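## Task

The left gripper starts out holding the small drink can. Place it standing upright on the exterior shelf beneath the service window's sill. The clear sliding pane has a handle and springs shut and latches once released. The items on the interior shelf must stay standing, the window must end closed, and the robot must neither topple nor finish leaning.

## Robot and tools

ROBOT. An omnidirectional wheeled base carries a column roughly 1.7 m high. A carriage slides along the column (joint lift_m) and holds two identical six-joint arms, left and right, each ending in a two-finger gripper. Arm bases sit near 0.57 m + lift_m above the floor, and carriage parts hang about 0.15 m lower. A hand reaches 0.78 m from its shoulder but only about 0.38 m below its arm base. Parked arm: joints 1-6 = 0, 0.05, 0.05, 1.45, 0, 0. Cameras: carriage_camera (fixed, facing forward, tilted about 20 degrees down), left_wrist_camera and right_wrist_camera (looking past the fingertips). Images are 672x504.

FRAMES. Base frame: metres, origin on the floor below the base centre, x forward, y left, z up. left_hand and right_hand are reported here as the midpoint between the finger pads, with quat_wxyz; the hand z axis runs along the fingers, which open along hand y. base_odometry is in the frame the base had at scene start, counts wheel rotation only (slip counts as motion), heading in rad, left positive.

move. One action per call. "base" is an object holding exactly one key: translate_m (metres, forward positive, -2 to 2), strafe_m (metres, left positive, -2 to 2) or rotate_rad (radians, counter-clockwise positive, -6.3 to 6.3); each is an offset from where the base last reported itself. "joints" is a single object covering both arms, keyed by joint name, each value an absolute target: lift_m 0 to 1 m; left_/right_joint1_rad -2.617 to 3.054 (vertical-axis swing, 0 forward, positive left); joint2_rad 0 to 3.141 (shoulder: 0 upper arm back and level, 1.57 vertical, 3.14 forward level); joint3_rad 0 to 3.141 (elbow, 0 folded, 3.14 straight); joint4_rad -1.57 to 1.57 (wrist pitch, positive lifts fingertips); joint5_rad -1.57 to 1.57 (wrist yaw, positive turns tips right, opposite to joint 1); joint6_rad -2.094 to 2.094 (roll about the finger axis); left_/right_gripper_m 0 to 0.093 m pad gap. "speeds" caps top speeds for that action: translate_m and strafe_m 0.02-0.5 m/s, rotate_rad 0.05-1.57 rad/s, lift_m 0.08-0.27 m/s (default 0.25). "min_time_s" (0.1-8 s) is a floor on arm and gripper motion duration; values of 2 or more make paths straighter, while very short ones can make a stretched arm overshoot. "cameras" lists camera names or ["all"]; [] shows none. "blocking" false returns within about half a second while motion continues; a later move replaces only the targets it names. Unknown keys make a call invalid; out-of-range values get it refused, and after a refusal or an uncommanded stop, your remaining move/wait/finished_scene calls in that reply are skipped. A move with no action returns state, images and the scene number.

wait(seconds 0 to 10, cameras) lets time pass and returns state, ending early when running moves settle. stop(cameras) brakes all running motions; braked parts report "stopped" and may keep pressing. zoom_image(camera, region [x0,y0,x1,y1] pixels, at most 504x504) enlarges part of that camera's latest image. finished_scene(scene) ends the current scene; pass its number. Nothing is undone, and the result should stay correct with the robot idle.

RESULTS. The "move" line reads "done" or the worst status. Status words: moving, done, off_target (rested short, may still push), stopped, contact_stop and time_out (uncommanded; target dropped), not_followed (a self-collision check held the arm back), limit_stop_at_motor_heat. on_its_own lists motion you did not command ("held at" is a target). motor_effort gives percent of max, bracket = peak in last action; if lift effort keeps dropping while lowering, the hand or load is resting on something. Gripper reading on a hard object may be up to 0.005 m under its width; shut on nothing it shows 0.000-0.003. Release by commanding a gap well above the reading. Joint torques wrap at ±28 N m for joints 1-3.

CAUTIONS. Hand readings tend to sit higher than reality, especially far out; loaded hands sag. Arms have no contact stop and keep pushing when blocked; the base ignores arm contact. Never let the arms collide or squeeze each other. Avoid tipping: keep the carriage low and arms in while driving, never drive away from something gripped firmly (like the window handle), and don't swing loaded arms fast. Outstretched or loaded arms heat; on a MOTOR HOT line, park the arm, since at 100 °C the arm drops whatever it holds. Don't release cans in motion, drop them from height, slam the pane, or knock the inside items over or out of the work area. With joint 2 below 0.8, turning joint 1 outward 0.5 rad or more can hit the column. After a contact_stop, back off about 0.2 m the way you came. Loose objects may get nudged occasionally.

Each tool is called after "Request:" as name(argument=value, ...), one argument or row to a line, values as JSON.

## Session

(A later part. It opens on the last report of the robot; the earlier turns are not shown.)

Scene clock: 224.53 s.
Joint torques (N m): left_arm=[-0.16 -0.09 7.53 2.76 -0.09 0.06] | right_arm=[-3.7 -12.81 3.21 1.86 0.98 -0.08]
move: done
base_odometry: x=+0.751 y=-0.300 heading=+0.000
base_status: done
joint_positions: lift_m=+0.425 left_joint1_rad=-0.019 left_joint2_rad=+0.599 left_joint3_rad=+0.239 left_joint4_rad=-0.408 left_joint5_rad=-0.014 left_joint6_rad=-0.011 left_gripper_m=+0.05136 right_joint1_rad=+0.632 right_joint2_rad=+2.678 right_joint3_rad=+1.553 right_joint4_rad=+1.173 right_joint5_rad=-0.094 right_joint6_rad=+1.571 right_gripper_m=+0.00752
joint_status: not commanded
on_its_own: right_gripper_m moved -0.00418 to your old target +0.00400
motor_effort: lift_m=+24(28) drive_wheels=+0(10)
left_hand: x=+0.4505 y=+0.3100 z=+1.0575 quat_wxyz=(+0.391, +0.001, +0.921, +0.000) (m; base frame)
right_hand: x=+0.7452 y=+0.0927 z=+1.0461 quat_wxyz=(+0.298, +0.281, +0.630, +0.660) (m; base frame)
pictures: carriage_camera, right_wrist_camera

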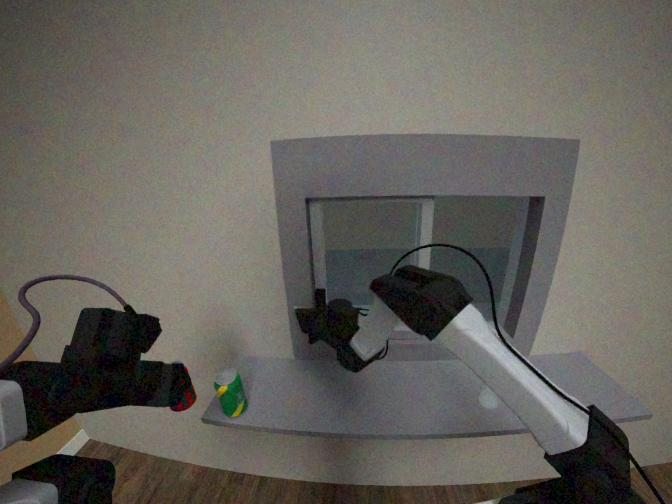

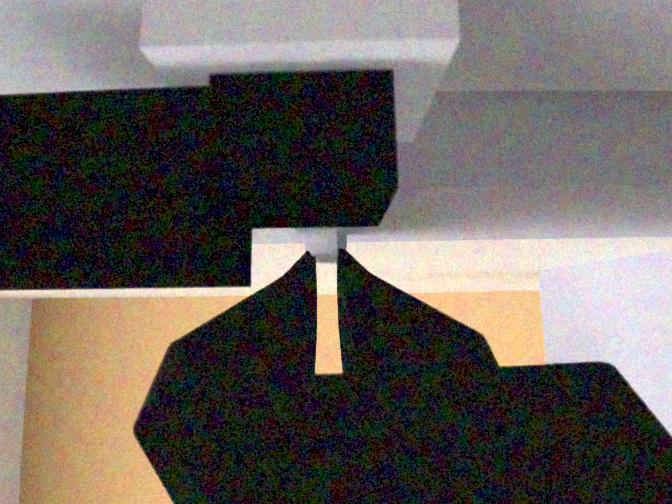

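Request:
move(
  base={"strafe_m": 0.05},
  speeds={"strafe_m": 0.1},
  joints={"right_gripper_m": 0.025},
  cameras=["right_wrist_camera"],
)

Scene clock: 237.03 s.
Joint torques (N m): left_arm=[-0.13 0.09 7.34 2.78 -0.08 0.07] | right_arm=[-1.03 -12.46 8.25 0.8 0.19 -0.08]
move: done
base_odometry: x=+0.750 y=-0.250 heading=-0.001
base_status: done
joint_positions: lift_m=+0.425 left_joint1_rad=-0.019 left_joint2_rad=+0.599 left_joint3_rad=+0.239 left_joint4_rad=-0.407 left_joint5_rad=-0.014 left_joint6_rad=-0.011 left_gripper_m=+0.05136 right_joint1_rad=+0.600 right_joint2_rad=+2.678 right_joint3_rad=+1.488 right_joint4_rad=+1.263 right_joint5_rad=-0.025 right_joint6_rad=+1.571 right_gripper_m=+0.02499
joint_status: all done
motor_effort: lift_m=+25(28) drive_wheels=+6(12)
left_hand: x=+0.4506 y=+0.3100 z=+1.0576 quat_wxyz=(+0.391, +0.001, +0.920, +0.000) (m; base frame)
right_hand: x=+0.7541 y=+0.0587 z=+1.0422 quat_wxyz=(+0.334, +0.310, +0.606, +0.652) (m; base frame)
pictures: right_wrist_camera

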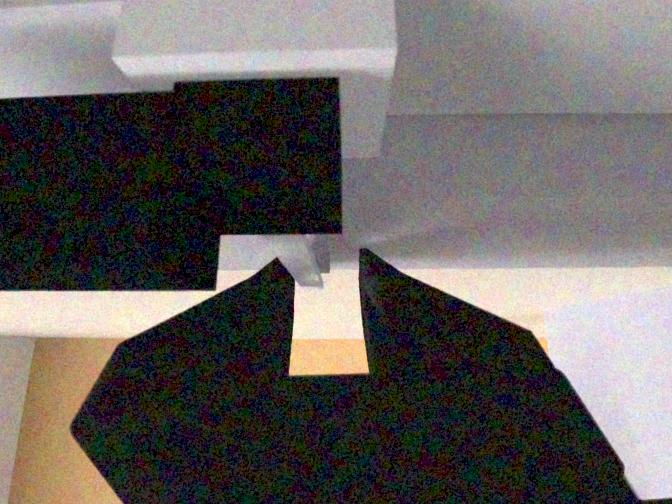

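Request:
move(
  joints={"right_gripper_m": 0.006, "right_joint4_rad": 1.1, "lift_m": 0.37},
  speeds={"lift_m": 0.08},
  cameras=["right_wrist_camera"],
)

Request:
move(
  joints={"right_joint4_rad": 0.8},
  min_time_s=1.5,
  cameras=["right_wrist_camera"],
)

Scene clock: 242.73 s.
Joint torques (N m): left_arm=[-0.21 0.01 7.51 2.76 -0.08 0.09] | right_arm=[-1.02 -9.55 8.18 -0.89 0.25 0.26]
move: off_target
base_odometry: x=+0.750 y=-0.250 heading=+0.000
base_status: not commanded
joint_positions: lift_m=+0.370 left_joint1_rad=-0.019 left_joint2_rad=+0.599 left_joint3_rad=+0.239 left_joint4_rad=-0.406 left_joint5_rad=-0.014 left_joint6_rad=-0.011 left_gripper_m=+0.05136 right_joint1_rad=+0.600 right_joint2_rad=+2.639 right_joint3_rad=+1.490 right_joint4_rad=+1.369 right_joint5_rad=-0.025 right_joint6_rad=+1.537 right_gripper_m=+0.01291
joint_status: right_joint4_rad off_target (ended at +1.369, target +1.100); right_gripper_m off_target (ended at +0.01295, target +0.00600); the others done
motor_effort: lift_m=+23(27) drive_wheels=+4(6)
left_hand: x=+0.4509 y=+0.3100 z=+1.0029 quat_wxyz=(+0.391, +0.001, +0.920, +0.000) (m; base frame)
right_hand: x=+0.7525 y=+0.0577 z=+1.0387 quat_wxyz=(+0.369, +0.274, +0.562, +0.688) (m; base frame)
pictures: right_wrist_camera

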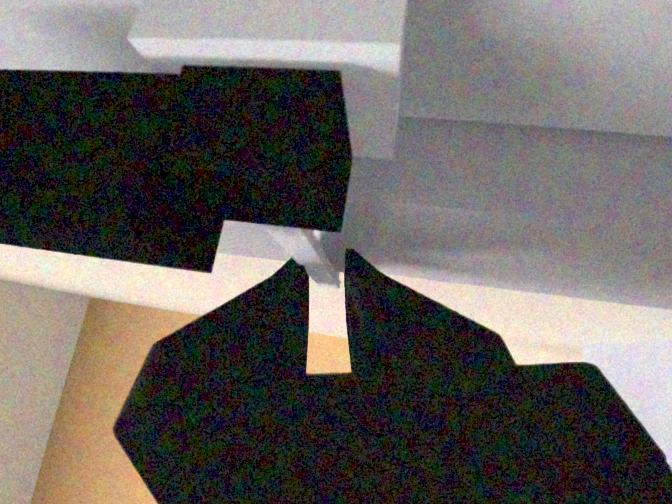

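Scene clock: 244.53 s.
Joint torques (N m): left_arm=[-0.16 0.01 7.38 2.74 -0.1 0.06] | right_arm=[-1.03 -8.08 8.29 -3.34 0.32 0.16]
move: off_target
base_odometry: x=+0.750 y=-0.250 heading=-0.001
base_status: not commanded
joint_positions: lift_m=+0.370 left_joint1_rad=-0.019 left_joint2_rad=+0.599 left_joint3_rad=+0.239 left_joint4_rad=-0.406 left_joint5_rad=-0.014 left_joint6_rad=-0.011 left_gripper_m=+0.05136 right_joint1_rad=+0.600 right_joint2_rad=+2.620 right_joint3_rad=+1.490 right_joint4_rad=+1.304 right_joint5_rad=-0.035 right_joint6_rad=+1.547 right_gripper_m=+0.01292
joint_status: right_joint4_rad off_target (ended at +1.304, target +0.800)
motor_effort: lift_m=+27(27) drive_wheels=+6(6)
left_hand: x=+0.4509 y=+0.3100 z=+1.0029 quat_wxyz=(+0.391, +0.001, +0.920, +0.000) (m; base frame)
right_hand: x=+0.7544 y=+0.0612 z=+1.0351 quat_wxyz=(+0.356, +0.281, +0.578, +0.679) (m; base frame)
pictures: right_wrist_camera

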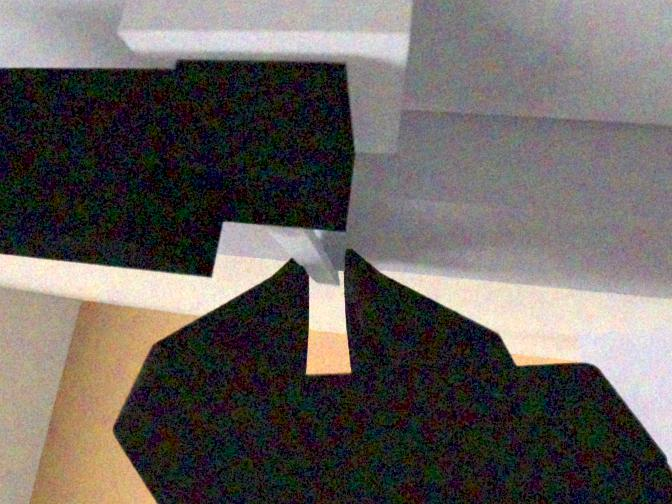

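Request:
move(
  joints={"right_gripper_m": 0.05, "right_joint4_rad": 1.13, "lift_m": 0.426},
  cameras=[],
)

Request:
move(
  joints={"right_joint1_rad": 0.6, "right_joint2_rad": 2.482, "right_joint3_rad": 0.95, "right_joint4_rad": 1.56},
  min_time_s=1.5,
  cameras=[],
)

Request:
move(
  joints={"right_joint1_rad": 0.65, "right_joint2_rad": 1.8, "right_joint3_rad": 0.87, "right_joint4_rad": 0.535, "right_joint6_rad": 0},
  cameras=["right_wrist_camera","carriage_camera"],
)

Request:
zoom_image(
  camera="right_wrist_camera",
  region=[200, 0, 560, 300],
)

Request:
zoom_image(
  camera="carriage_camera",
  region=[280, 270, 360, 340],
)

Scene clock: 253.17 s.
Joint torques (N m): left_arm=[-0.16 -0.01 7.46 2.64 -0.09 0.06] | right_arm=[-2.18 -9.99 5.35 2.43 0.51 0.05]
move: done
base_odometry: x=+0.751 y=-0.250 heading=+0.000
base_status: not commanded
joint_positions: lift_m=+0.426 left_joint1_rad=-0.019 left_joint2_rad=+0.599 left_joint3_rad=+0.239 left_joint4_rad=-0.396 left_joint5_rad=-0.014 left_joint6_rad=-0.011 left_gripper_m=+0.05136 right_joint1_rad=+0.614 right_joint2_rad=+2.642 right_joint3_rad=+1.527 right_joint4_rad=+1.105 right_joint5_rad=-0.050 right_joint6_rad=+1.558 right_gripper_m=+0.04994
joint_status: all done
motor_effort: lift_m=+29(30) drive_wheels=+0(6)
left_hand: x=+0.4525 y=+0.3099 z=+1.0606 quat_wxyz=(+0.396, +0.001, +0.918, +0.000) (m; base frame)
right_hand: x=+0.7553 y=+0.0762 z=+1.0426 quat_wxyz=(+0.312, +0.308, +0.641, +0.630) (m; base frame)
pictures: none
No camera images: "cameras" was empty.

Scene clock: 255.00 s.
Joint torques (N m): left_arm=[-0.13 0.01 7.49 2.63 -0.09 0.07] | right_arm=[-0.2 -12.08 2.32 2.29 0.06 0.02]
move: done
base_odometry: x=+0.751 y=-0.250 heading=+0.000
base_status: not commanded
joint_positions: lift_m=+0.426 left_joint1_rad=-0.019 left_joint2_rad=+0.599 left_joint3_rad=+0.239 left_joint4_rad=-0.397 left_joint5_rad=-0.014 left_joint6_rad=-0.011 left_gripper_m=+0.05136 right_joint1_rad=+0.600 right_joint2_rad=+2.525 right_joint3_rad=+0.961 right_joint4_rad=+1.546 right_joint5_rad=-0.007 right_joint6_rad=+1.561 right_gripper_m=+0.04998
joint_status: all done
motor_effort: lift_m=+25(29) drive_wheels=+0(0)
left_hand: x=+0.4524 y=+0.3099 z=+1.0605 quat_wxyz=(+0.396, +0.001, +0.918, +0.000) (m; base frame)
right_hand: x=+0.6688 y=-0.0030 z=+1.0157 quat_wxyz=(+0.327, +0.327, +0.634, +0.619) (m; base frame)
pictures: none
No camera images: "cameras" was empty.

Scene clock: 256.67 s.
Joint torques (N m): left_arm=[-0.12 -0.03 7.43 2.69 -0.06 0.06] | right_arm=[0.47 -9.25 4.6 2.11 0.04 -0.06]
move: done
base_odometry: x=+0.751 y=-0.250 heading=+0.000
base_status: not commanded
joint_positions: lift_m=+0.426 left_joint1_rad=-0.019 left_joint2_rad=+0.599 left_joint3_rad=+0.239 left_joint4_rad=-0.397 left_joint5_rad=-0.014 left_joint6_rad=-0.011 left_gripper_m=+0.05136 right_joint1_rad=+0.643 right_joint2_rad=+1.831 right_joint3_rad=+0.884 right_joint4_rad=+0.541 right_joint5_rad=-0.006 right_joint6_rad=+0.011 right_gripper_m=+0.04999
joint_status: all done
motor_effort: lift_m=+26(28) drive_wheels=+0(1)
left_hand: x=+0.4524 y=+0.3099 z=+1.0605 quat_wxyz=(+0.396, +0.001, +0.918, +0.000) (m; base frame)
right_hand: x=+0.6254 y=-0.0069 z=+1.1055 quat_wxyz=(+0.520, -0.261, +0.793, +0.179) (m; base frame)
pictures: carriage_camera, right_wrist_camera

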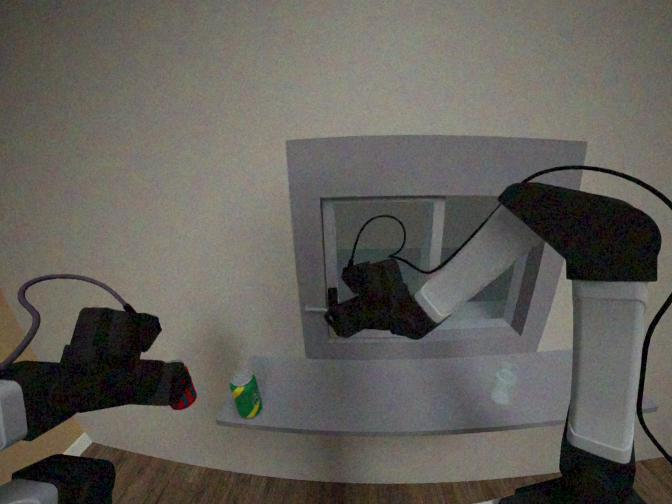

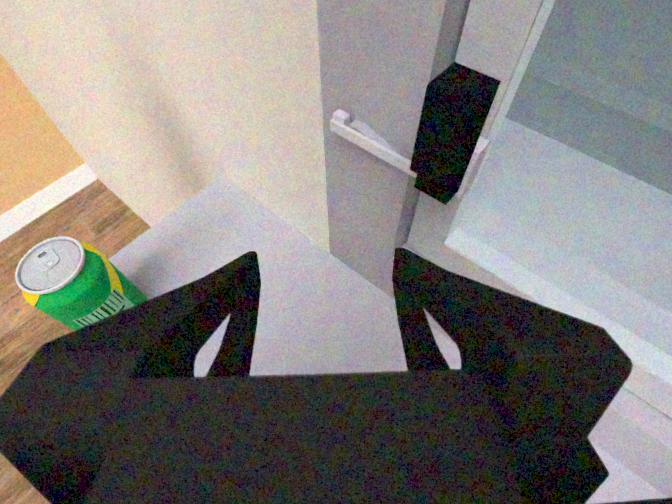

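Scaled by 1.400 from the camera's 672x504 image, which has a finer 960x720 frame.

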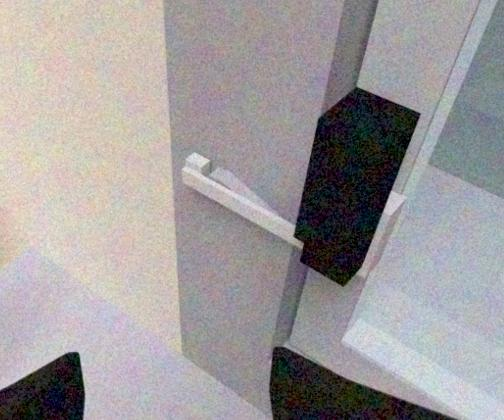

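Scaled by 6.300 from the camera's 672x504 image, which has a finer 960x720 frame.

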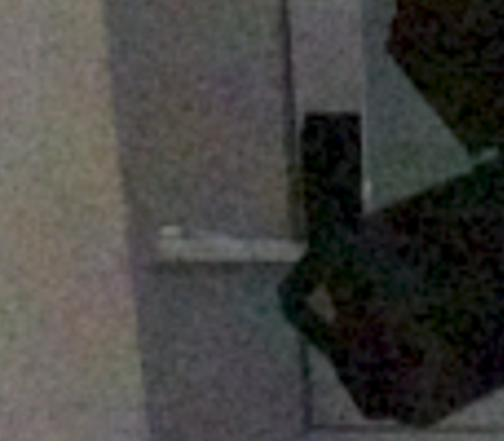

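Request:
move(
  joints={"right_joint1_rad": 0.6, "right_joint2_rad": 2.482, "right_joint3_rad": 0.95, "right_joint4_rad": 1.56, "right_joint6_rad": 1.57},
  cameras=[],
)

Request:
move(
  joints={"right_joint1_rad": 0.6, "right_joint2_rad": 2.576, "right_joint3_rad": 1.315, "right_joint4_rad": 1.27},
  min_time_s=1.2,
  cameras=["right_wrist_camera"],
)

Request:
move(
  joints={"right_joint1_rad": 0.59, "right_joint2_rad": 2.657, "right_joint3_rad": 1.54, "right_joint4_rad": 1.137},
  min_time_s=1.2,
  cameras=["right_wrist_camera"],
)

Request:
move(
  joints={"right_gripper_m": 0.004},
  min_time_s=1,
)

Request:
move(
  joints={"right_joint4_rad": 0.75, "lift_m": 0.36},
  min_time_s=1,
  cameras=["right_wrist_camera"],
)

Request:
move(
  base={"strafe_m": -0.06},
  speeds={"strafe_m": 0.06},
  cameras=["right_wrist_camera","carriage_camera"],
)

Request:
zoom_image(
  camera="carriage_camera",
  region=[260, 220, 400, 340],
)

Scene clock: 280.20 s.
Joint torques (N m): left_arm=[-0.16 -0.1 7.46 2.66 -0.08 0.07] | right_arm=[-0.8 -7.61 4.9 2.33 0.03 0.03]
move: done
base_odometry: x=+0.751 y=-0.250 heading=+0.000
base_status: not commanded
joint_positions: lift_m=+0.426 left_joint1_rad=-0.019 left_joint2_rad=+0.599 left_joint3_rad=+0.239 left_joint4_rad=-0.397 left_joint5_rad=-0.014 left_joint6_rad=-0.011 left_gripper_m=+0.05136 right_joint1_rad=+0.607 right_joint2_rad=+2.469 right_joint3_rad=+0.931 right_joint4_rad=+1.546 right_joint5_rad=-0.006 right_joint6_rad=+1.559 right_gripper_m=+0.05000
joint_status: all done
motor_effort: lift_m=+25(30) drive_wheels=+0(0)
left_hand: x=+0.4524 y=+0.3099 z=+1.0604 quat_wxyz=(+0.396, +0.001, +0.918, +0.000) (m; base frame)
right_hand: x=+0.6647 y=-0.0015 z=+1.0361 quat_wxyz=(+0.331, +0.321, +0.627, +0.628) (m; base frame)
pictures: none
No camera images: "cameras" was empty.

Scene clock: 281.73 s.
Joint torques (N m): left_arm=[-0.17 -0.02 7.53 2.64 -0.08 0.07] | right_arm=[-0.77 -8.84 6.64 2.1 0.04 0.02]
move: done
base_odometry: x=+0.751 y=-0.250 heading=+0.000
base_status: not commanded
joint_positions: lift_m=+0.426 left_joint1_rad=-0.019 left_joint2_rad=+0.599 left_joint3_rad=+0.239 left_joint4_rad=-0.397 left_joint5_rad=-0.014 left_joint6_rad=-0.011 left_gripper_m=+0.05136 right_joint1_rad=+0.607 right_joint2_rad=+2.557 right_joint3_rad=+1.289 right_joint4_rad=+1.276 right_joint5_rad=-0.006 right_joint6_rad=+1.561 right_gripper_m=+0.05000
joint_status: all done
motor_effort: lift_m=+27(28) drive_wheels=+0(0)
left_hand: x=+0.4524 y=+0.3099 z=+1.0604 quat_wxyz=(+0.396, +0.001, +0.918, +0.000) (m; base frame)
right_hand: x=+0.7272 y=+0.0419 z=+1.0439 quat_wxyz=(+0.330, +0.321, +0.627, +0.629) (m; base frame)
pictures: right_wrist_camera

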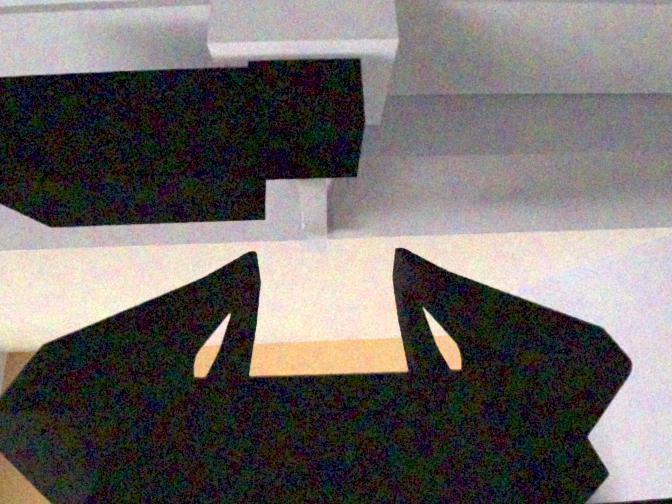

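Scene clock: 283.23 s.
Joint torques (N m): left_arm=[-0.24 -0.09 7.5 2.63 -0.09 0.07] | right_arm=[-1.39 -9.66 8.12 1.93 0.45 0.01]
move: done
base_odometry: x=+0.751 y=-0.250 heading=+0.000
base_status: not commanded
joint_positions: lift_m=+0.426 left_joint1_rad=-0.019 left_joint2_rad=+0.599 left_joint3_rad=+0.239 left_joint4_rad=-0.397 left_joint5_rad=-0.014 left_joint6_rad=-0.011 left_gripper_m=+0.05136 right_joint1_rad=+0.604 right_joint2_rad=+2.639 right_joint3_rad=+1.501 right_joint4_rad=+1.160 right_joint5_rad=-0.048 right_joint6_rad=+1.563 right_gripper_m=+0.05000
joint_status: all done
motor_effort: lift_m=+26(28) drive_wheels=+0(1)
left_hand: x=+0.4524 y=+0.3099 z=+1.0604 quat_wxyz=(+0.396, +0.001, +0.918, +0.000) (m; base frame)
right_hand: x=+0.7552 y=+0.0679 z=+1.0475 quat_wxyz=(+0.320, +0.307, +0.628, +0.639) (m; base frame)
pictures: right_wrist_camera

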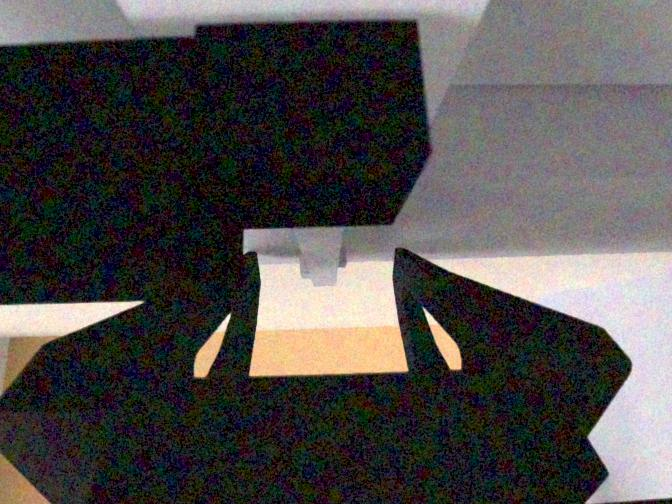

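Scene clock: 284.53 s.
Joint torques (N m): left_arm=[-0.18 -0.03 7.56 2.63 -0.08 0.07] | right_arm=[-1.4 -9.66 7.95 1.95 0.5 -0.23]
move: off_target
base_odometry: x=+0.751 y=-0.250 heading=+0.000
base_status: not commanded
joint_positions: lift_m=+0.426 left_joint1_rad=-0.019 left_joint2_rad=+0.599 left_joint3_rad=+0.239 left_joint4_rad=-0.397 left_joint5_rad=-0.014 left_joint6_rad=-0.011 left_gripper_m=+0.05136 right_joint1_rad=+0.604 right_joint2_rad=+2.639 right_joint3_rad=+1.505 right_joint4_rad=+1.160 right_joint5_rad=-0.052 right_joint6_rad=+1.586 right_gripper_m=+0.01362
joint_status: right_gripper_m off_target (ended at +0.01365, target +0.00400)
motor_effort: lift_m=+26(28) drive_wheels=+0(0)
left_hand: x=+0.4524 y=+0.3099 z=+1.0604 quat_wxyz=(+0.396, +0.001, +0.918, +0.000) (m; base frame)
right_hand: x=+0.7552 y=+0.0689 z=+1.0490 quat_wxyz=(+0.312, +0.312, +0.624, +0.645) (m; base frame)
pictures: none

Scene clock: 285.90 s.
Joint torques (N m): left_arm=[-0.12 -0.02 7.42 2.78 -0.09 0.04] | right_arm=[-1.52 -7.6 5.67 -3.38 0.59 -0.26]
move: off_target
base_odometry: x=+0.750 y=-0.250 heading=+0.000
base_status: not commanded
joint_positions: lift_m=+0.360 left_joint1_rad=-0.019 left_joint2_rad=+0.599 left_joint3_rad=+0.239 left_joint4_rad=-0.410 left_joint5_rad=-0.014 left_joint6_rad=-0.011 left_gripper_m=+0.05136 right_joint1_rad=+0.606 right_joint2_rad=+2.611 right_joint3_rad=+1.535 right_joint4_rad=+1.257 right_joint5_rad=-0.061 right_joint6_rad=+1.590 right_gripper_m=+0.01217
joint_status: right_joint4_rad off_target (ended at +1.257, target +0.750); the others done
motor_effort: lift_m=+23(27) drive_wheels=+5(5)
left_hand: x=+0.4502 y=+0.3100 z=+0.9922 quat_wxyz=(+0.390, +0.001, +0.921, +0.000) (m; base frame)
right_hand: x=+0.7564 y=+0.0732 z=+1.0374 quat_wxyz=(+0.332, +0.281, +0.575, +0.692) (m; base frame)
pictures: right_wrist_camera

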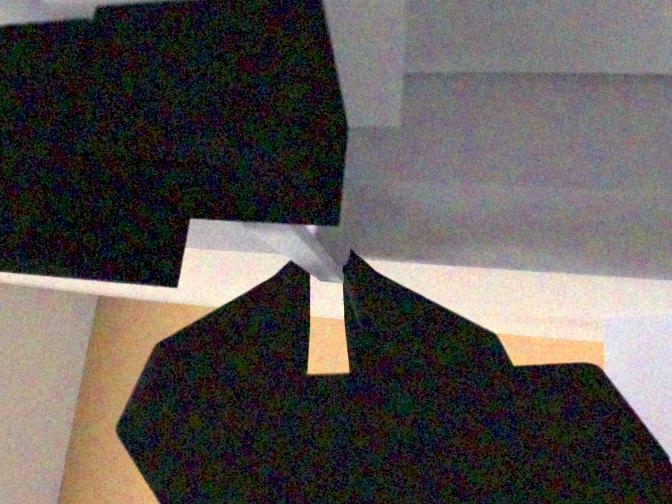

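Scene clock: 287.50 s.
Joint torques (N m): left_arm=[-0.12 -0.03 7.49 2.77 -0.09 0.06] | right_arm=[-4.7 -6.2 0.51 -1.16 1.15 0.05]
move: done
base_odometry: x=+0.751 y=-0.310 heading=+0.000
base_status: done
joint_positions: lift_m=+0.360 left_joint1_rad=-0.019 left_joint2_rad=+0.599 left_joint3_rad=+0.239 left_joint4_rad=-0.408 left_joint5_rad=-0.014 left_joint6_rad=-0.011 left_gripper_m=+0.05136 right_joint1_rad=+0.643 right_joint2_rad=+2.586 right_joint3_rad=+1.602 right_joint4_rad=+1.062 right_joint5_rad=-0.115 right_joint6_rad=+1.562 right_gripper_m=+0.00974
joint_status: not commanded
on_its_own: right_joint4_rad moved -0.195 toward your old target +0.750
motor_effort: lift_m=+25(27) drive_wheels=+0(8)
left_hand: x=+0.4504 y=+0.3100 z=+0.9925 quat_wxyz=(+0.390, +0.001, +0.921, +0.000) (m; base frame)
right_hand: x=+0.7488 y=+0.1096 z=+1.0340 quat_wxyz=(+0.296, +0.263, +0.626, +0.672) (m; base frame)
pictures: carriage_camera, right_wrist_camera

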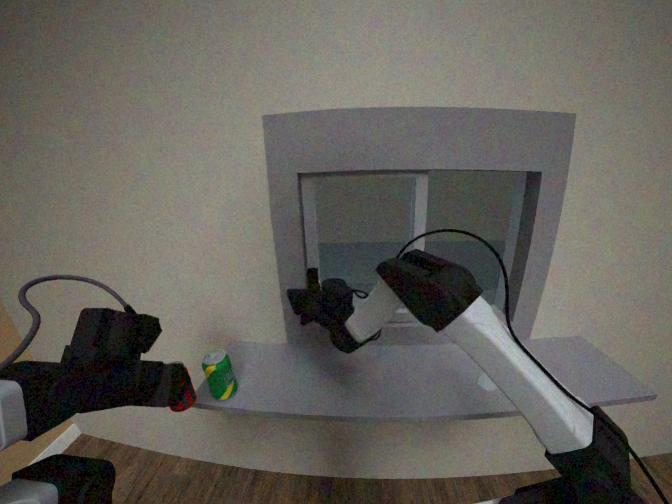

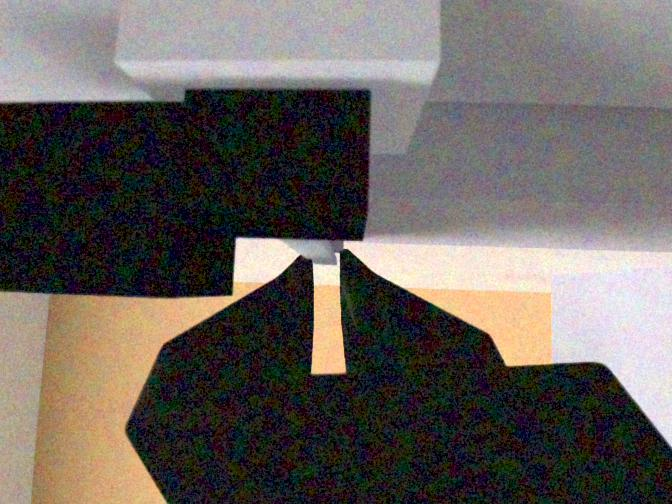

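Scaled by 3.600 from the camera's 672x504 image, which has a finer 960x720 frame.

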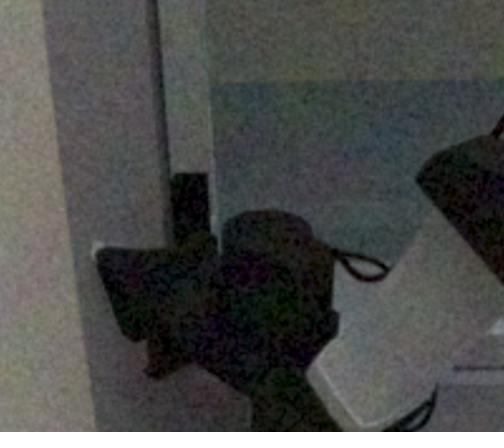

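Request:
move(
  base={"strafe_m": 0.055},
  joints={"right_joint4_rad": 1.137, "lift_m": 0.425, "right_gripper_m": 0.03},
  speeds={"strafe_m": 0.1},
  cameras=["right_wrist_camera"],
)

Request:
move(
  joints={"right_gripper_m": 0.0},
  min_time_s=1,
  cameras=["right_wrist_camera"],
)

Request:
move(
  base={"translate_m": -0.03},
  speeds={"translate_m": 0.05},
  cameras=["right_wrist_camera"],
)

Scene clock: 307.67 s.
Joint torques (N m): left_arm=[-0.25 -0.08 7.45 2.63 -0.11 0.08] | right_arm=[-1.84 -11.02 8.17 1.64 0.36 0.03]
move: off_target
base_odometry: x=+0.751 y=-0.255 heading=-0.001
base_status: done
joint_positions: lift_m=+0.425 left_joint1_rad=-0.019 left_joint2_rad=+0.599 left_joint3_rad=+0.239 left_joint4_rad=-0.396 left_joint5_rad=-0.014 left_joint6_rad=-0.011 left_gripper_m=+0.05136 right_joint1_rad=+0.610 right_joint2_rad=+2.657 right_joint3_rad=+1.500 right_joint4_rad=+1.186 right_joint5_rad=-0.042 right_joint6_rad=+1.560 right_gripper_m=+0.02997
joint_status: right_joint4_rad off_target (ended at +1.186, target +1.137); the others done
motor_effort: lift_m=+26(29) drive_wheels=+2(9)
left_hand: x=+0.4525 y=+0.3099 z=+1.0596 quat_wxyz=(+0.396, +0.001, +0.918, +0.000) (m; base frame)
right_hand: x=+0.7523 y=+0.0691 z=+1.0411 quat_wxyz=(+0.322, +0.305, +0.627, +0.641) (m; base frame)
pictures: right_wrist_camera

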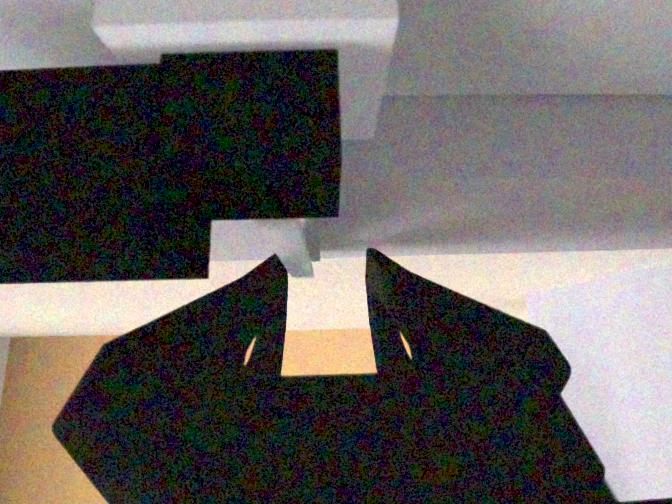

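Scene clock: 308.97 s.
Joint torques (N m): left_arm=[-0.18 -0.13 7.45 2.61 -0.08 0.06] | right_arm=[-1.81 -11 8.24 1.36 0.41 0.02]
move: off_target
base_odometry: x=+0.751 y=-0.255 heading=-0.001
base_status: not commanded
joint_positions: lift_m=+0.425 left_joint1_rad=-0.019 left_joint2_rad=+0.599 left_joint3_rad=+0.239 left_joint4_rad=-0.396 left_joint5_rad=-0.014 left_joint6_rad=-0.011 left_gripper_m=+0.05136 right_joint1_rad=+0.610 right_joint2_rad=+2.657 right_joint3_rad=+1.500 right_joint4_rad=+1.213 right_joint5_rad=-0.042 right_joint6_rad=+1.561 right_gripper_m=+0.01111
joint_status: right_gripper_m off_target (ended at +0.01114, target +0.00000)
motor_effort: lift_m=+24(28) drive_wheels=+2(2)
left_hand: x=+0.4525 y=+0.3099 z=+1.0596 quat_wxyz=(+0.396, +0.001, +0.918, +0.000) (m; base frame)
right_hand: x=+0.7521 y=+0.0689 z=+1.0479 quat_wxyz=(+0.326, +0.301, +0.618, +0.649) (m; base frame)
pictures: right_wrist_camera

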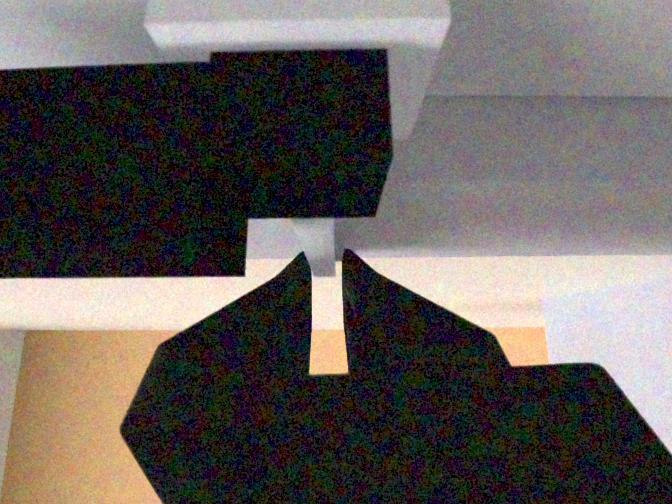

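Scene clock: 310.07 s.
Joint torques (N m): left_arm=[-0.25 -0.06 7.51 2.68 -0.09 0.05] | right_arm=[-0.8 -11.22 5.27 2.09 0.05 0.01]
move: done
base_odometry: x=+0.721 y=-0.255 heading=+0.000
base_status: done
joint_positions: lift_m=+0.425 left_joint1_rad=-0.019 left_joint2_rad=+0.599 left_joint3_rad=+0.239 left_joint4_rad=-0.399 left_joint5_rad=-0.014 left_joint6_rad=-0.011 left_gripper_m=+0.05136 right_joint1_rad=+0.598 right_joint2_rad=+2.657 right_joint3_rad=+1.538 right_joint4_rad=+1.142 right_joint5_rad=-0.007 right_joint6_rad=+1.562 right_gripper_m=+0.00073
joint_status: not commanded
on_its_own: right_joint4_rad moved -0.072 to your old target +1.137; right_gripper_m moved -0.01038 to your old target +0.00000
motor_effort: lift_m=+25(26) drive_wheels=+1(8)
left_hand: x=+0.4520 y=+0.3099 z=+1.0591 quat_wxyz=(+0.395, +0.001, +0.919, +0.000) (m; base frame)
right_hand: x=+0.7668 y=+0.0620 z=+1.0457 quat_wxyz=(+0.335, +0.322, +0.621, +0.632) (m; base frame)
pictures: right_wrist_camera

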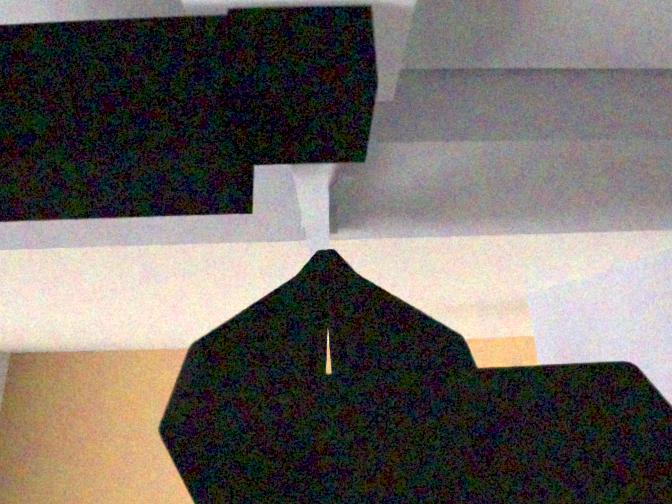

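Request:
move(
  joints={"right_joint1_rad": 0.6, "right_joint2_rad": 2.482, "right_joint3_rad": 0.95, "right_joint4_rad": 1.56},
  cameras=[],
)

Request:
move(
  joints={"right_joint1_rad": 0.95, "right_joint2_rad": 2.39, "right_joint3_rad": 0.73, "right_joint4_rad": 1.56, "right_joint6_rad": -1.57},
  cameras=["right_wrist_camera","carriage_camera"],
)

Request:
zoom_image(
  camera="right_wrist_camera",
  region=[150, 0, 522, 300],
)

Scene clock: 321.90 s.
Joint torques (N m): left_arm=[-0.12 -0.03 7.49 2.68 -0.07 0.06] | right_arm=[0.05 -11.9 2.32 2.38 0.05 0.01]
move: done
base_odometry: x=+0.721 y=-0.255 heading=+0.000
base_status: not commanded
joint_positions: lift_m=+0.425 left_joint1_rad=-0.019 left_joint2_rad=+0.599 left_joint3_rad=+0.239 left_joint4_rad=-0.399 left_joint5_rad=-0.014 left_joint6_rad=-0.011 left_gripper_m=+0.05136 right_joint1_rad=+0.598 right_joint2_rad=+2.523 right_joint3_rad=+0.961 right_joint4_rad=+1.546 right_joint5_rad=-0.007 right_joint6_rad=+1.562 right_gripper_m=+0.00073
joint_status: all done
motor_effort: lift_m=+24(27) drive_wheels=+1(1)
left_hand: x=+0.4520 y=+0.3099 z=+1.0591 quat_wxyz=(+0.395, +0.001, +0.919, +0.000) (m; base frame)
right_hand: x=+0.6699 y=-0.0041 z=+1.0161 quat_wxyz=(+0.329, +0.328, +0.632, +0.620) (m; base frame)
pictures: none
No camera images: "cameras" was empty.

Scene clock: 323.63 s.
Joint torques (N m): left_arm=[-0.08 -0.06 7.43 2.71 -0.1 0.03] | right_arm=[0.32 -10.66 1.81 2.34 -0.01 -0.02]
move: done
base_odometry: x=+0.721 y=-0.255 heading=+0.000
base_status: not commanded
joint_positions: lift_m=+0.425 left_joint1_rad=-0.019 left_joint2_rad=+0.599 left_joint3_rad=+0.239 left_joint4_rad=-0.399 left_joint5_rad=-0.014 left_joint6_rad=-0.011 left_gripper_m=+0.05136 right_joint1_rad=+0.944 right_joint2_rad=+2.428 right_joint3_rad=+0.740 right_joint4_rad=+1.549 right_joint5_rad=-0.003 right_joint6_rad=-1.559 right_gripper_m=+0.00071
joint_status: all done
motor_effort: lift_m=+26(28) drive_wheels=+1(1)
left_hand: x=+0.4520 y=+0.3099 z=+1.0591 quat_wxyz=(+0.395, +0.001, +0.919, +0.000) (m; base frame)
right_hand: x=+0.5104 y=+0.0901 z=+0.9994 quat_wxyz=(+0.626, -0.717, +0.236, -0.198) (m; base frame)
pictures: carriage_camera, right_wrist_camera

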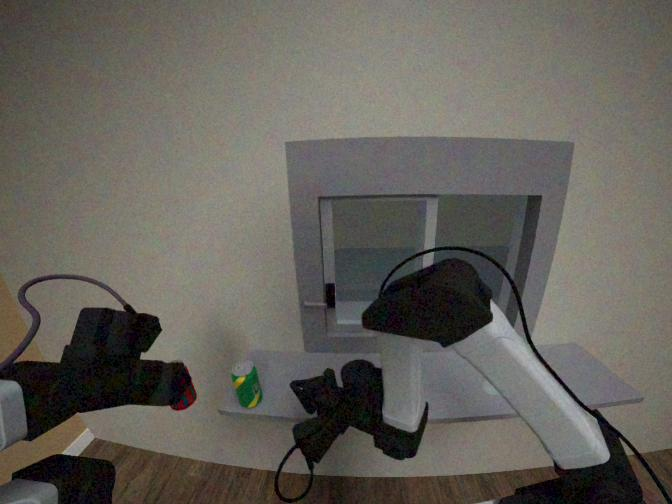

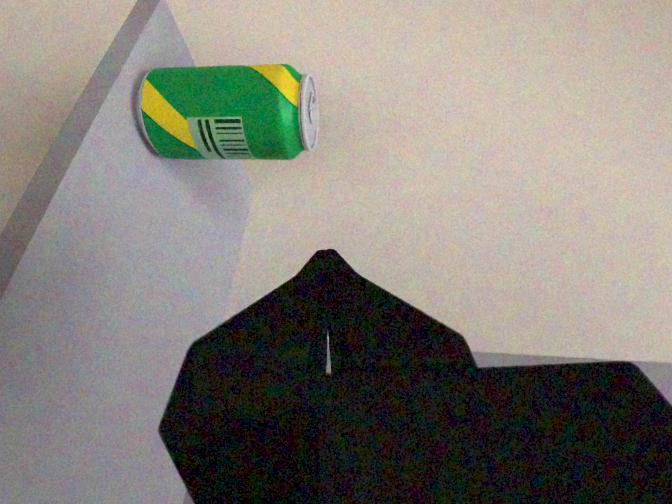

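Scaled by 1.355 from the camera's 672x504 image, which has a finer 960x720 frame.

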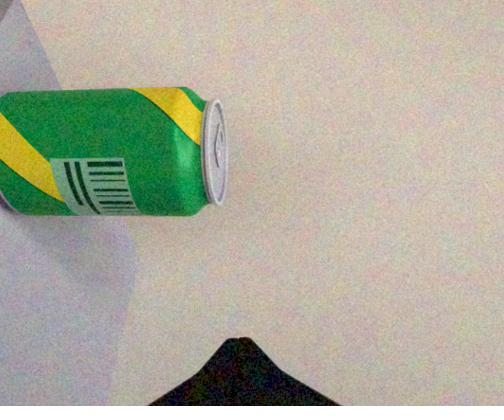

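Request:
move(
  joints={"right_joint1_rad": 0.75, "right_joint5_rad": 0.6},
  cameras=["right_wrist_camera"],
)

Request:
zoom_image(
  camera="right_wrist_camera",
  region=[150, 0, 522, 300],
)

Scene clock: 327.87 s.
Joint torques (N m): left_arm=[-0.21 -0.01 7.58 2.65 -0.11 0.05] | right_arm=[0.44 -10.61 1.76 2.26 0.1 -0.01]
move: done
base_odometry: x=+0.721 y=-0.255 heading=+0.000
base_status: not commanded
joint_positions: lift_m=+0.425 left_joint1_rad=-0.019 left_joint2_rad=+0.599 left_joint3_rad=+0.239 left_joint4_rad=-0.399 left_joint5_rad=-0.014 left_joint6_rad=-0.011 left_gripper_m=+0.05136 right_joint1_rad=+0.743 right_joint2_rad=+2.428 right_joint3_rad=+0.740 right_joint4_rad=+1.549 right_joint5_rad=+0.591 right_joint6_rad=-1.561 right_gripper_m=+0.00071
joint_status: all done
motor_effort: lift_m=+24(27) drive_wheels=+1(2)
left_hand: x=+0.4520 y=+0.3099 z=+1.0591 quat_wxyz=(+0.395, +0.001, +0.919, +0.000) (m; base frame)
right_hand: x=+0.6292 y=-0.0674 z=+1.0034 quat_wxyz=(+0.489, -0.582, +0.468, -0.451) (m; base frame)
pictures: right_wrist_camera

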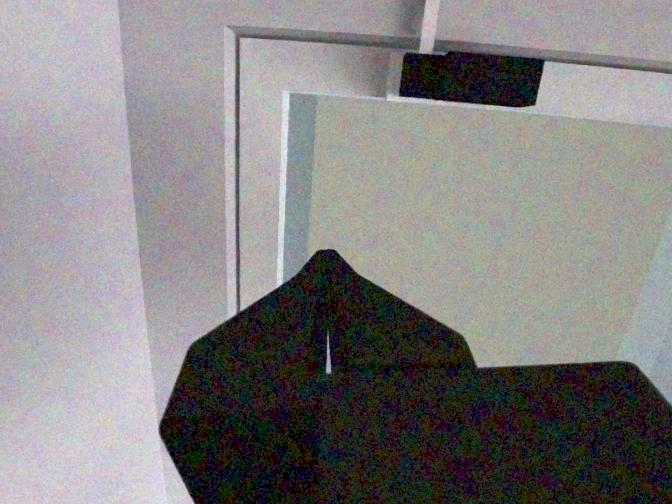

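Scaled by 1.355 from the camera's 672x504 image, which has a finer 960x720 frame.

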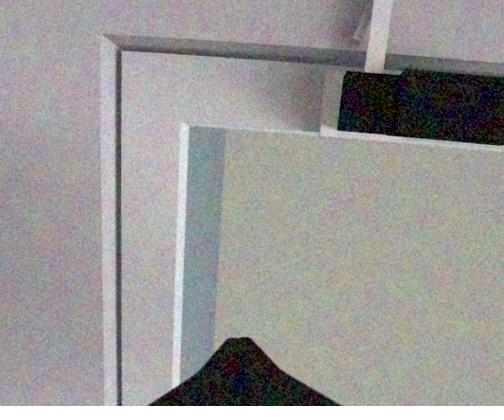

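Rotate partway back.

Request:
move(
  joints={"right_joint1_rad": 0.85, "right_joint5_rad": 0.25},
  cameras=["right_wrist_camera"],
)

Request:
zoom_image(
  camera="right_wrist_camera",
  region=[280, 150, 672, 450],
)

Scene clock: 331.03 s.
Joint torques (N m): left_arm=[-0.23 -0.13 7.51 2.69 -0.09 0.06] | right_arm=[-0.57 -10.7 1.83 2.32 -0.09 -0.01]
move: done
base_odometry: x=+0.721 y=-0.255 heading=+0.000
base_status: not commanded
joint_positions: lift_m=+0.425 left_joint1_rad=-0.019 left_joint2_rad=+0.599 left_joint3_rad=+0.239 left_joint4_rad=-0.399 left_joint5_rad=-0.014 left_joint6_rad=-0.011 left_gripper_m=+0.05136 right_joint1_rad=+0.855 right_joint2_rad=+2.428 right_joint3_rad=+0.740 right_joint4_rad=+1.549 right_joint5_rad=+0.260 right_joint6_rad=-1.561 right_gripper_m=+0.00071
joint_status: all done
motor_effort: lift_m=+26(28) drive_wheels=+1(1)
left_hand: x=+0.4520 y=+0.3099 z=+1.0591 quat_wxyz=(+0.395, +0.001, +0.919, +0.000) (m; base frame)
right_hand: x=+0.5753 y=+0.0287 z=+1.0002 quat_wxyz=(+0.577, -0.669, +0.345, -0.317) (m; base frame)
pictures: right_wrist_camera

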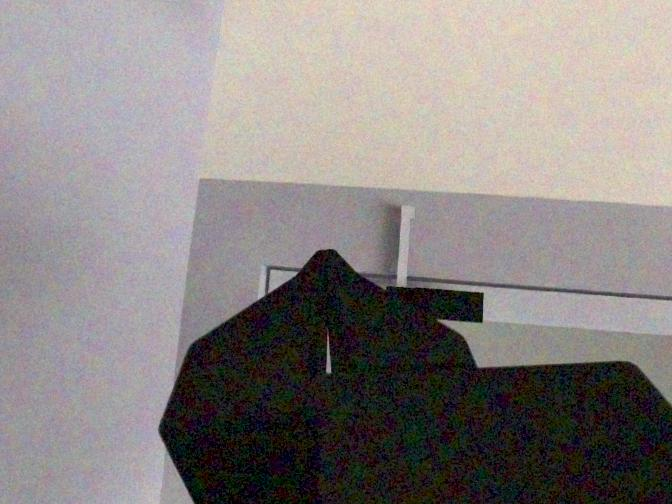

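Scaled by 1.286 from the camera's 672x504 image, which has a finer 960x720 frame.

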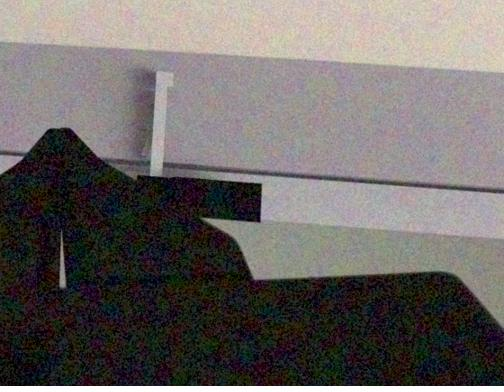

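Request:
move(
  joints={"right_joint1_rad": 0.7, "right_joint2_rad": 2.27, "right_joint3_rad": 0.88, "right_joint4_rad": 1.393, "right_joint5_rad": 0, "right_joint6_rad": 1.57},
  cameras=[],
)

Request:
move(
  joints={"right_joint1_rad": 0.68, "right_joint2_rad": 2.485, "right_joint3_rad": 1.414, "right_joint4_rad": 1.081},
  min_time_s=1.5,
  cameras=["right_wrist_camera"],
)

Request:
move(
  joints={"right_joint1_rad": 0.6},
  min_time_s=1,
  cameras=["right_wrist_camera", "carriage_camera"],
)

Request:
zoom_image(
  camera="carriage_camera",
  region=[270, 230, 410, 350],
)

Scene clock: 350.77 s.
Joint torques (N m): left_arm=[-0.12 0.02 7.45 2.67 -0.1 0.08] | right_arm=[-0.73 -11.12 5.5 2.16 -0.1 0.09]
move: done
base_odometry: x=+0.721 y=-0.255 heading=+0.000
base_status: not commanded
joint_positions: lift_m=+0.425 left_joint1_rad=-0.019 left_joint2_rad=+0.599 left_joint3_rad=+0.239 left_joint4_rad=-0.399 left_joint5_rad=-0.014 left_joint6_rad=-0.011 left_gripper_m=+0.05136 right_joint1_rad=+0.707 right_joint2_rad=+2.309 right_joint3_rad=+0.859 right_joint4_rad=+1.398 right_joint5_rad=+0.008 right_joint6_rad=+1.559 right_gripper_m=+0.00071
joint_status: all done
motor_effort: lift_m=+26(28) drive_wheels=+1(1)
left_hand: x=+0.4520 y=+0.3099 z=+1.0591 quat_wxyz=(+0.395, +0.001, +0.919, +0.000) (m; base frame)
right_hand: x=+0.6271 y=+0.0341 z=+1.0577 quat_wxyz=(+0.295, +0.302, +0.659, +0.622) (m; base frame)
pictures: none
No camera images: "cameras" was empty.

Scene clock: 352.57 s.
Joint torques (N m): left_arm=[-0.09 -0.01 7.49 2.7 -0.09 0.05] | right_arm=[-0.95 -9.09 7.64 2.19 -0.1 0.02]
move: done
base_odometry: x=+0.721 y=-0.255 heading=+0.000
base_status: not commanded
joint_positions: lift_m=+0.425 left_joint1_rad=-0.019 left_joint2_rad=+0.599 left_joint3_rad=+0.239 left_joint4_rad=-0.399 left_joint5_rad=-0.014 left_joint6_rad=-0.011 left_gripper_m=+0.05136 right_joint1_rad=+0.689 right_joint2_rad=+2.466 right_joint3_rad=+1.385 right_joint4_rad=+1.087 right_joint5_rad=+0.007 right_joint6_rad=+1.561 right_gripper_m=+0.00071
joint_status: all done
motor_effort: lift_m=+24(28) drive_wheels=+1(1)
left_hand: x=+0.4520 y=+0.3099 z=+1.0591 quat_wxyz=(+0.395, +0.001, +0.919, +0.000) (m; base frame)
right_hand: x=+0.7162 y=+0.0955 z=+1.0898 quat_wxyz=(+0.308, +0.300, +0.638, +0.639) (m; base frame)
pictures: right_wrist_camera

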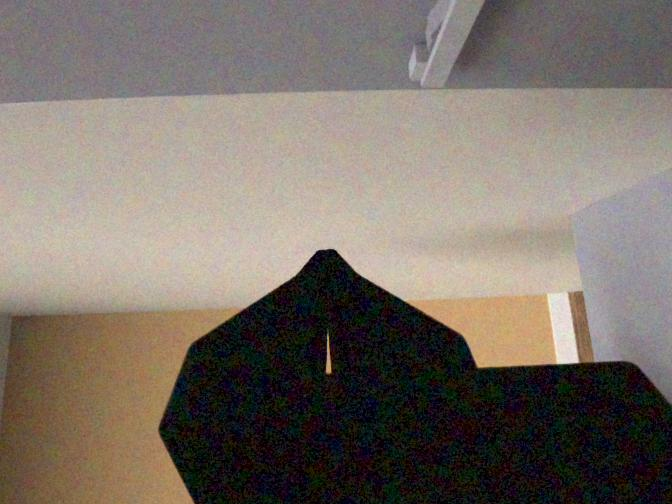

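Scene clock: 353.83 s.
Joint torques (N m): left_arm=[-0.12 0.01 7.54 2.67 -0.07 0.04] | right_arm=[-0.59 -9.09 7.64 2.14 -0.09 0.02]
move: done
base_odometry: x=+0.721 y=-0.255 heading=+0.000
base_status: not commanded
joint_positions: lift_m=+0.425 left_joint1_rad=-0.019 left_joint2_rad=+0.599 left_joint3_rad=+0.239 left_joint4_rad=-0.399 left_joint5_rad=-0.014 left_joint6_rad=-0.011 left_gripper_m=+0.05136 right_joint1_rad=+0.605 right_joint2_rad=+2.466 right_joint3_rad=+1.385 right_joint4_rad=+1.086 right_joint5_rad=+0.006 right_joint6_rad=+1.561 right_gripper_m=+0.00071
joint_status: all done
motor_effort: lift_m=+26(27) drive_wheels=+1(1)
left_hand: x=+0.4520 y=+0.3099 z=+1.0591 quat_wxyz=(+0.395, +0.001, +0.919, +0.000) (m; base frame)
right_hand: x=+0.7485 y=+0.0526 z=+1.0896 quat_wxyz=(+0.334, +0.326, +0.625, +0.625) (m; base frame)
pictures: carriage_camera, right_wrist_camera

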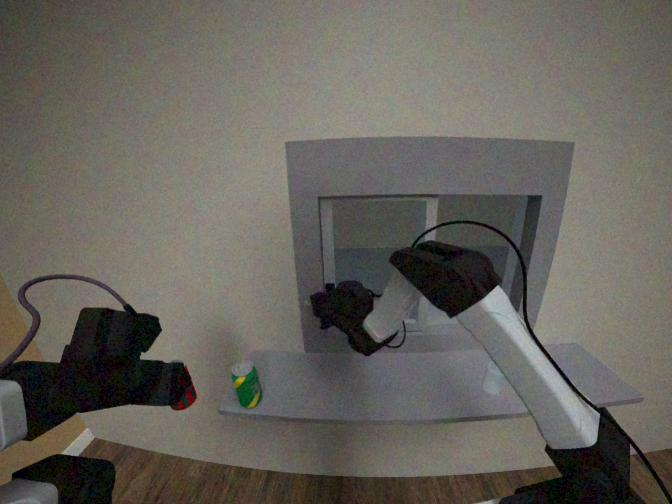

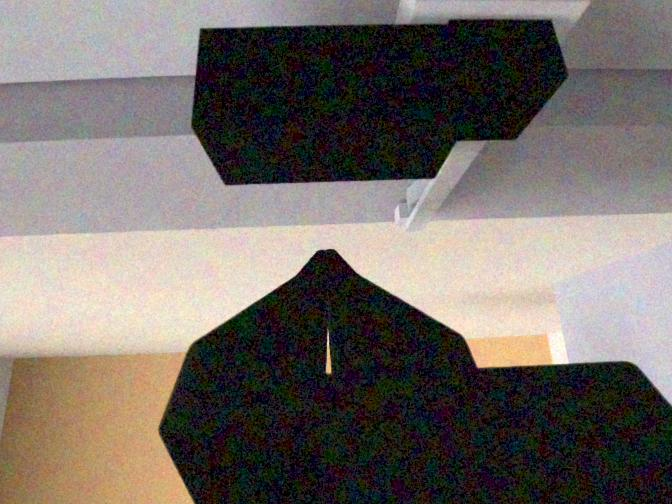

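Scaled by 3.600 from the camera's 672x504 image, which has a finer 960x720 frame.

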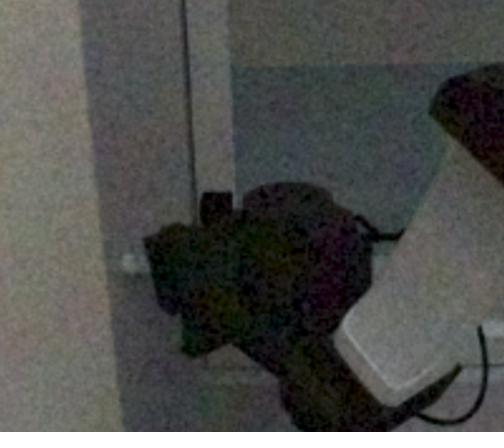

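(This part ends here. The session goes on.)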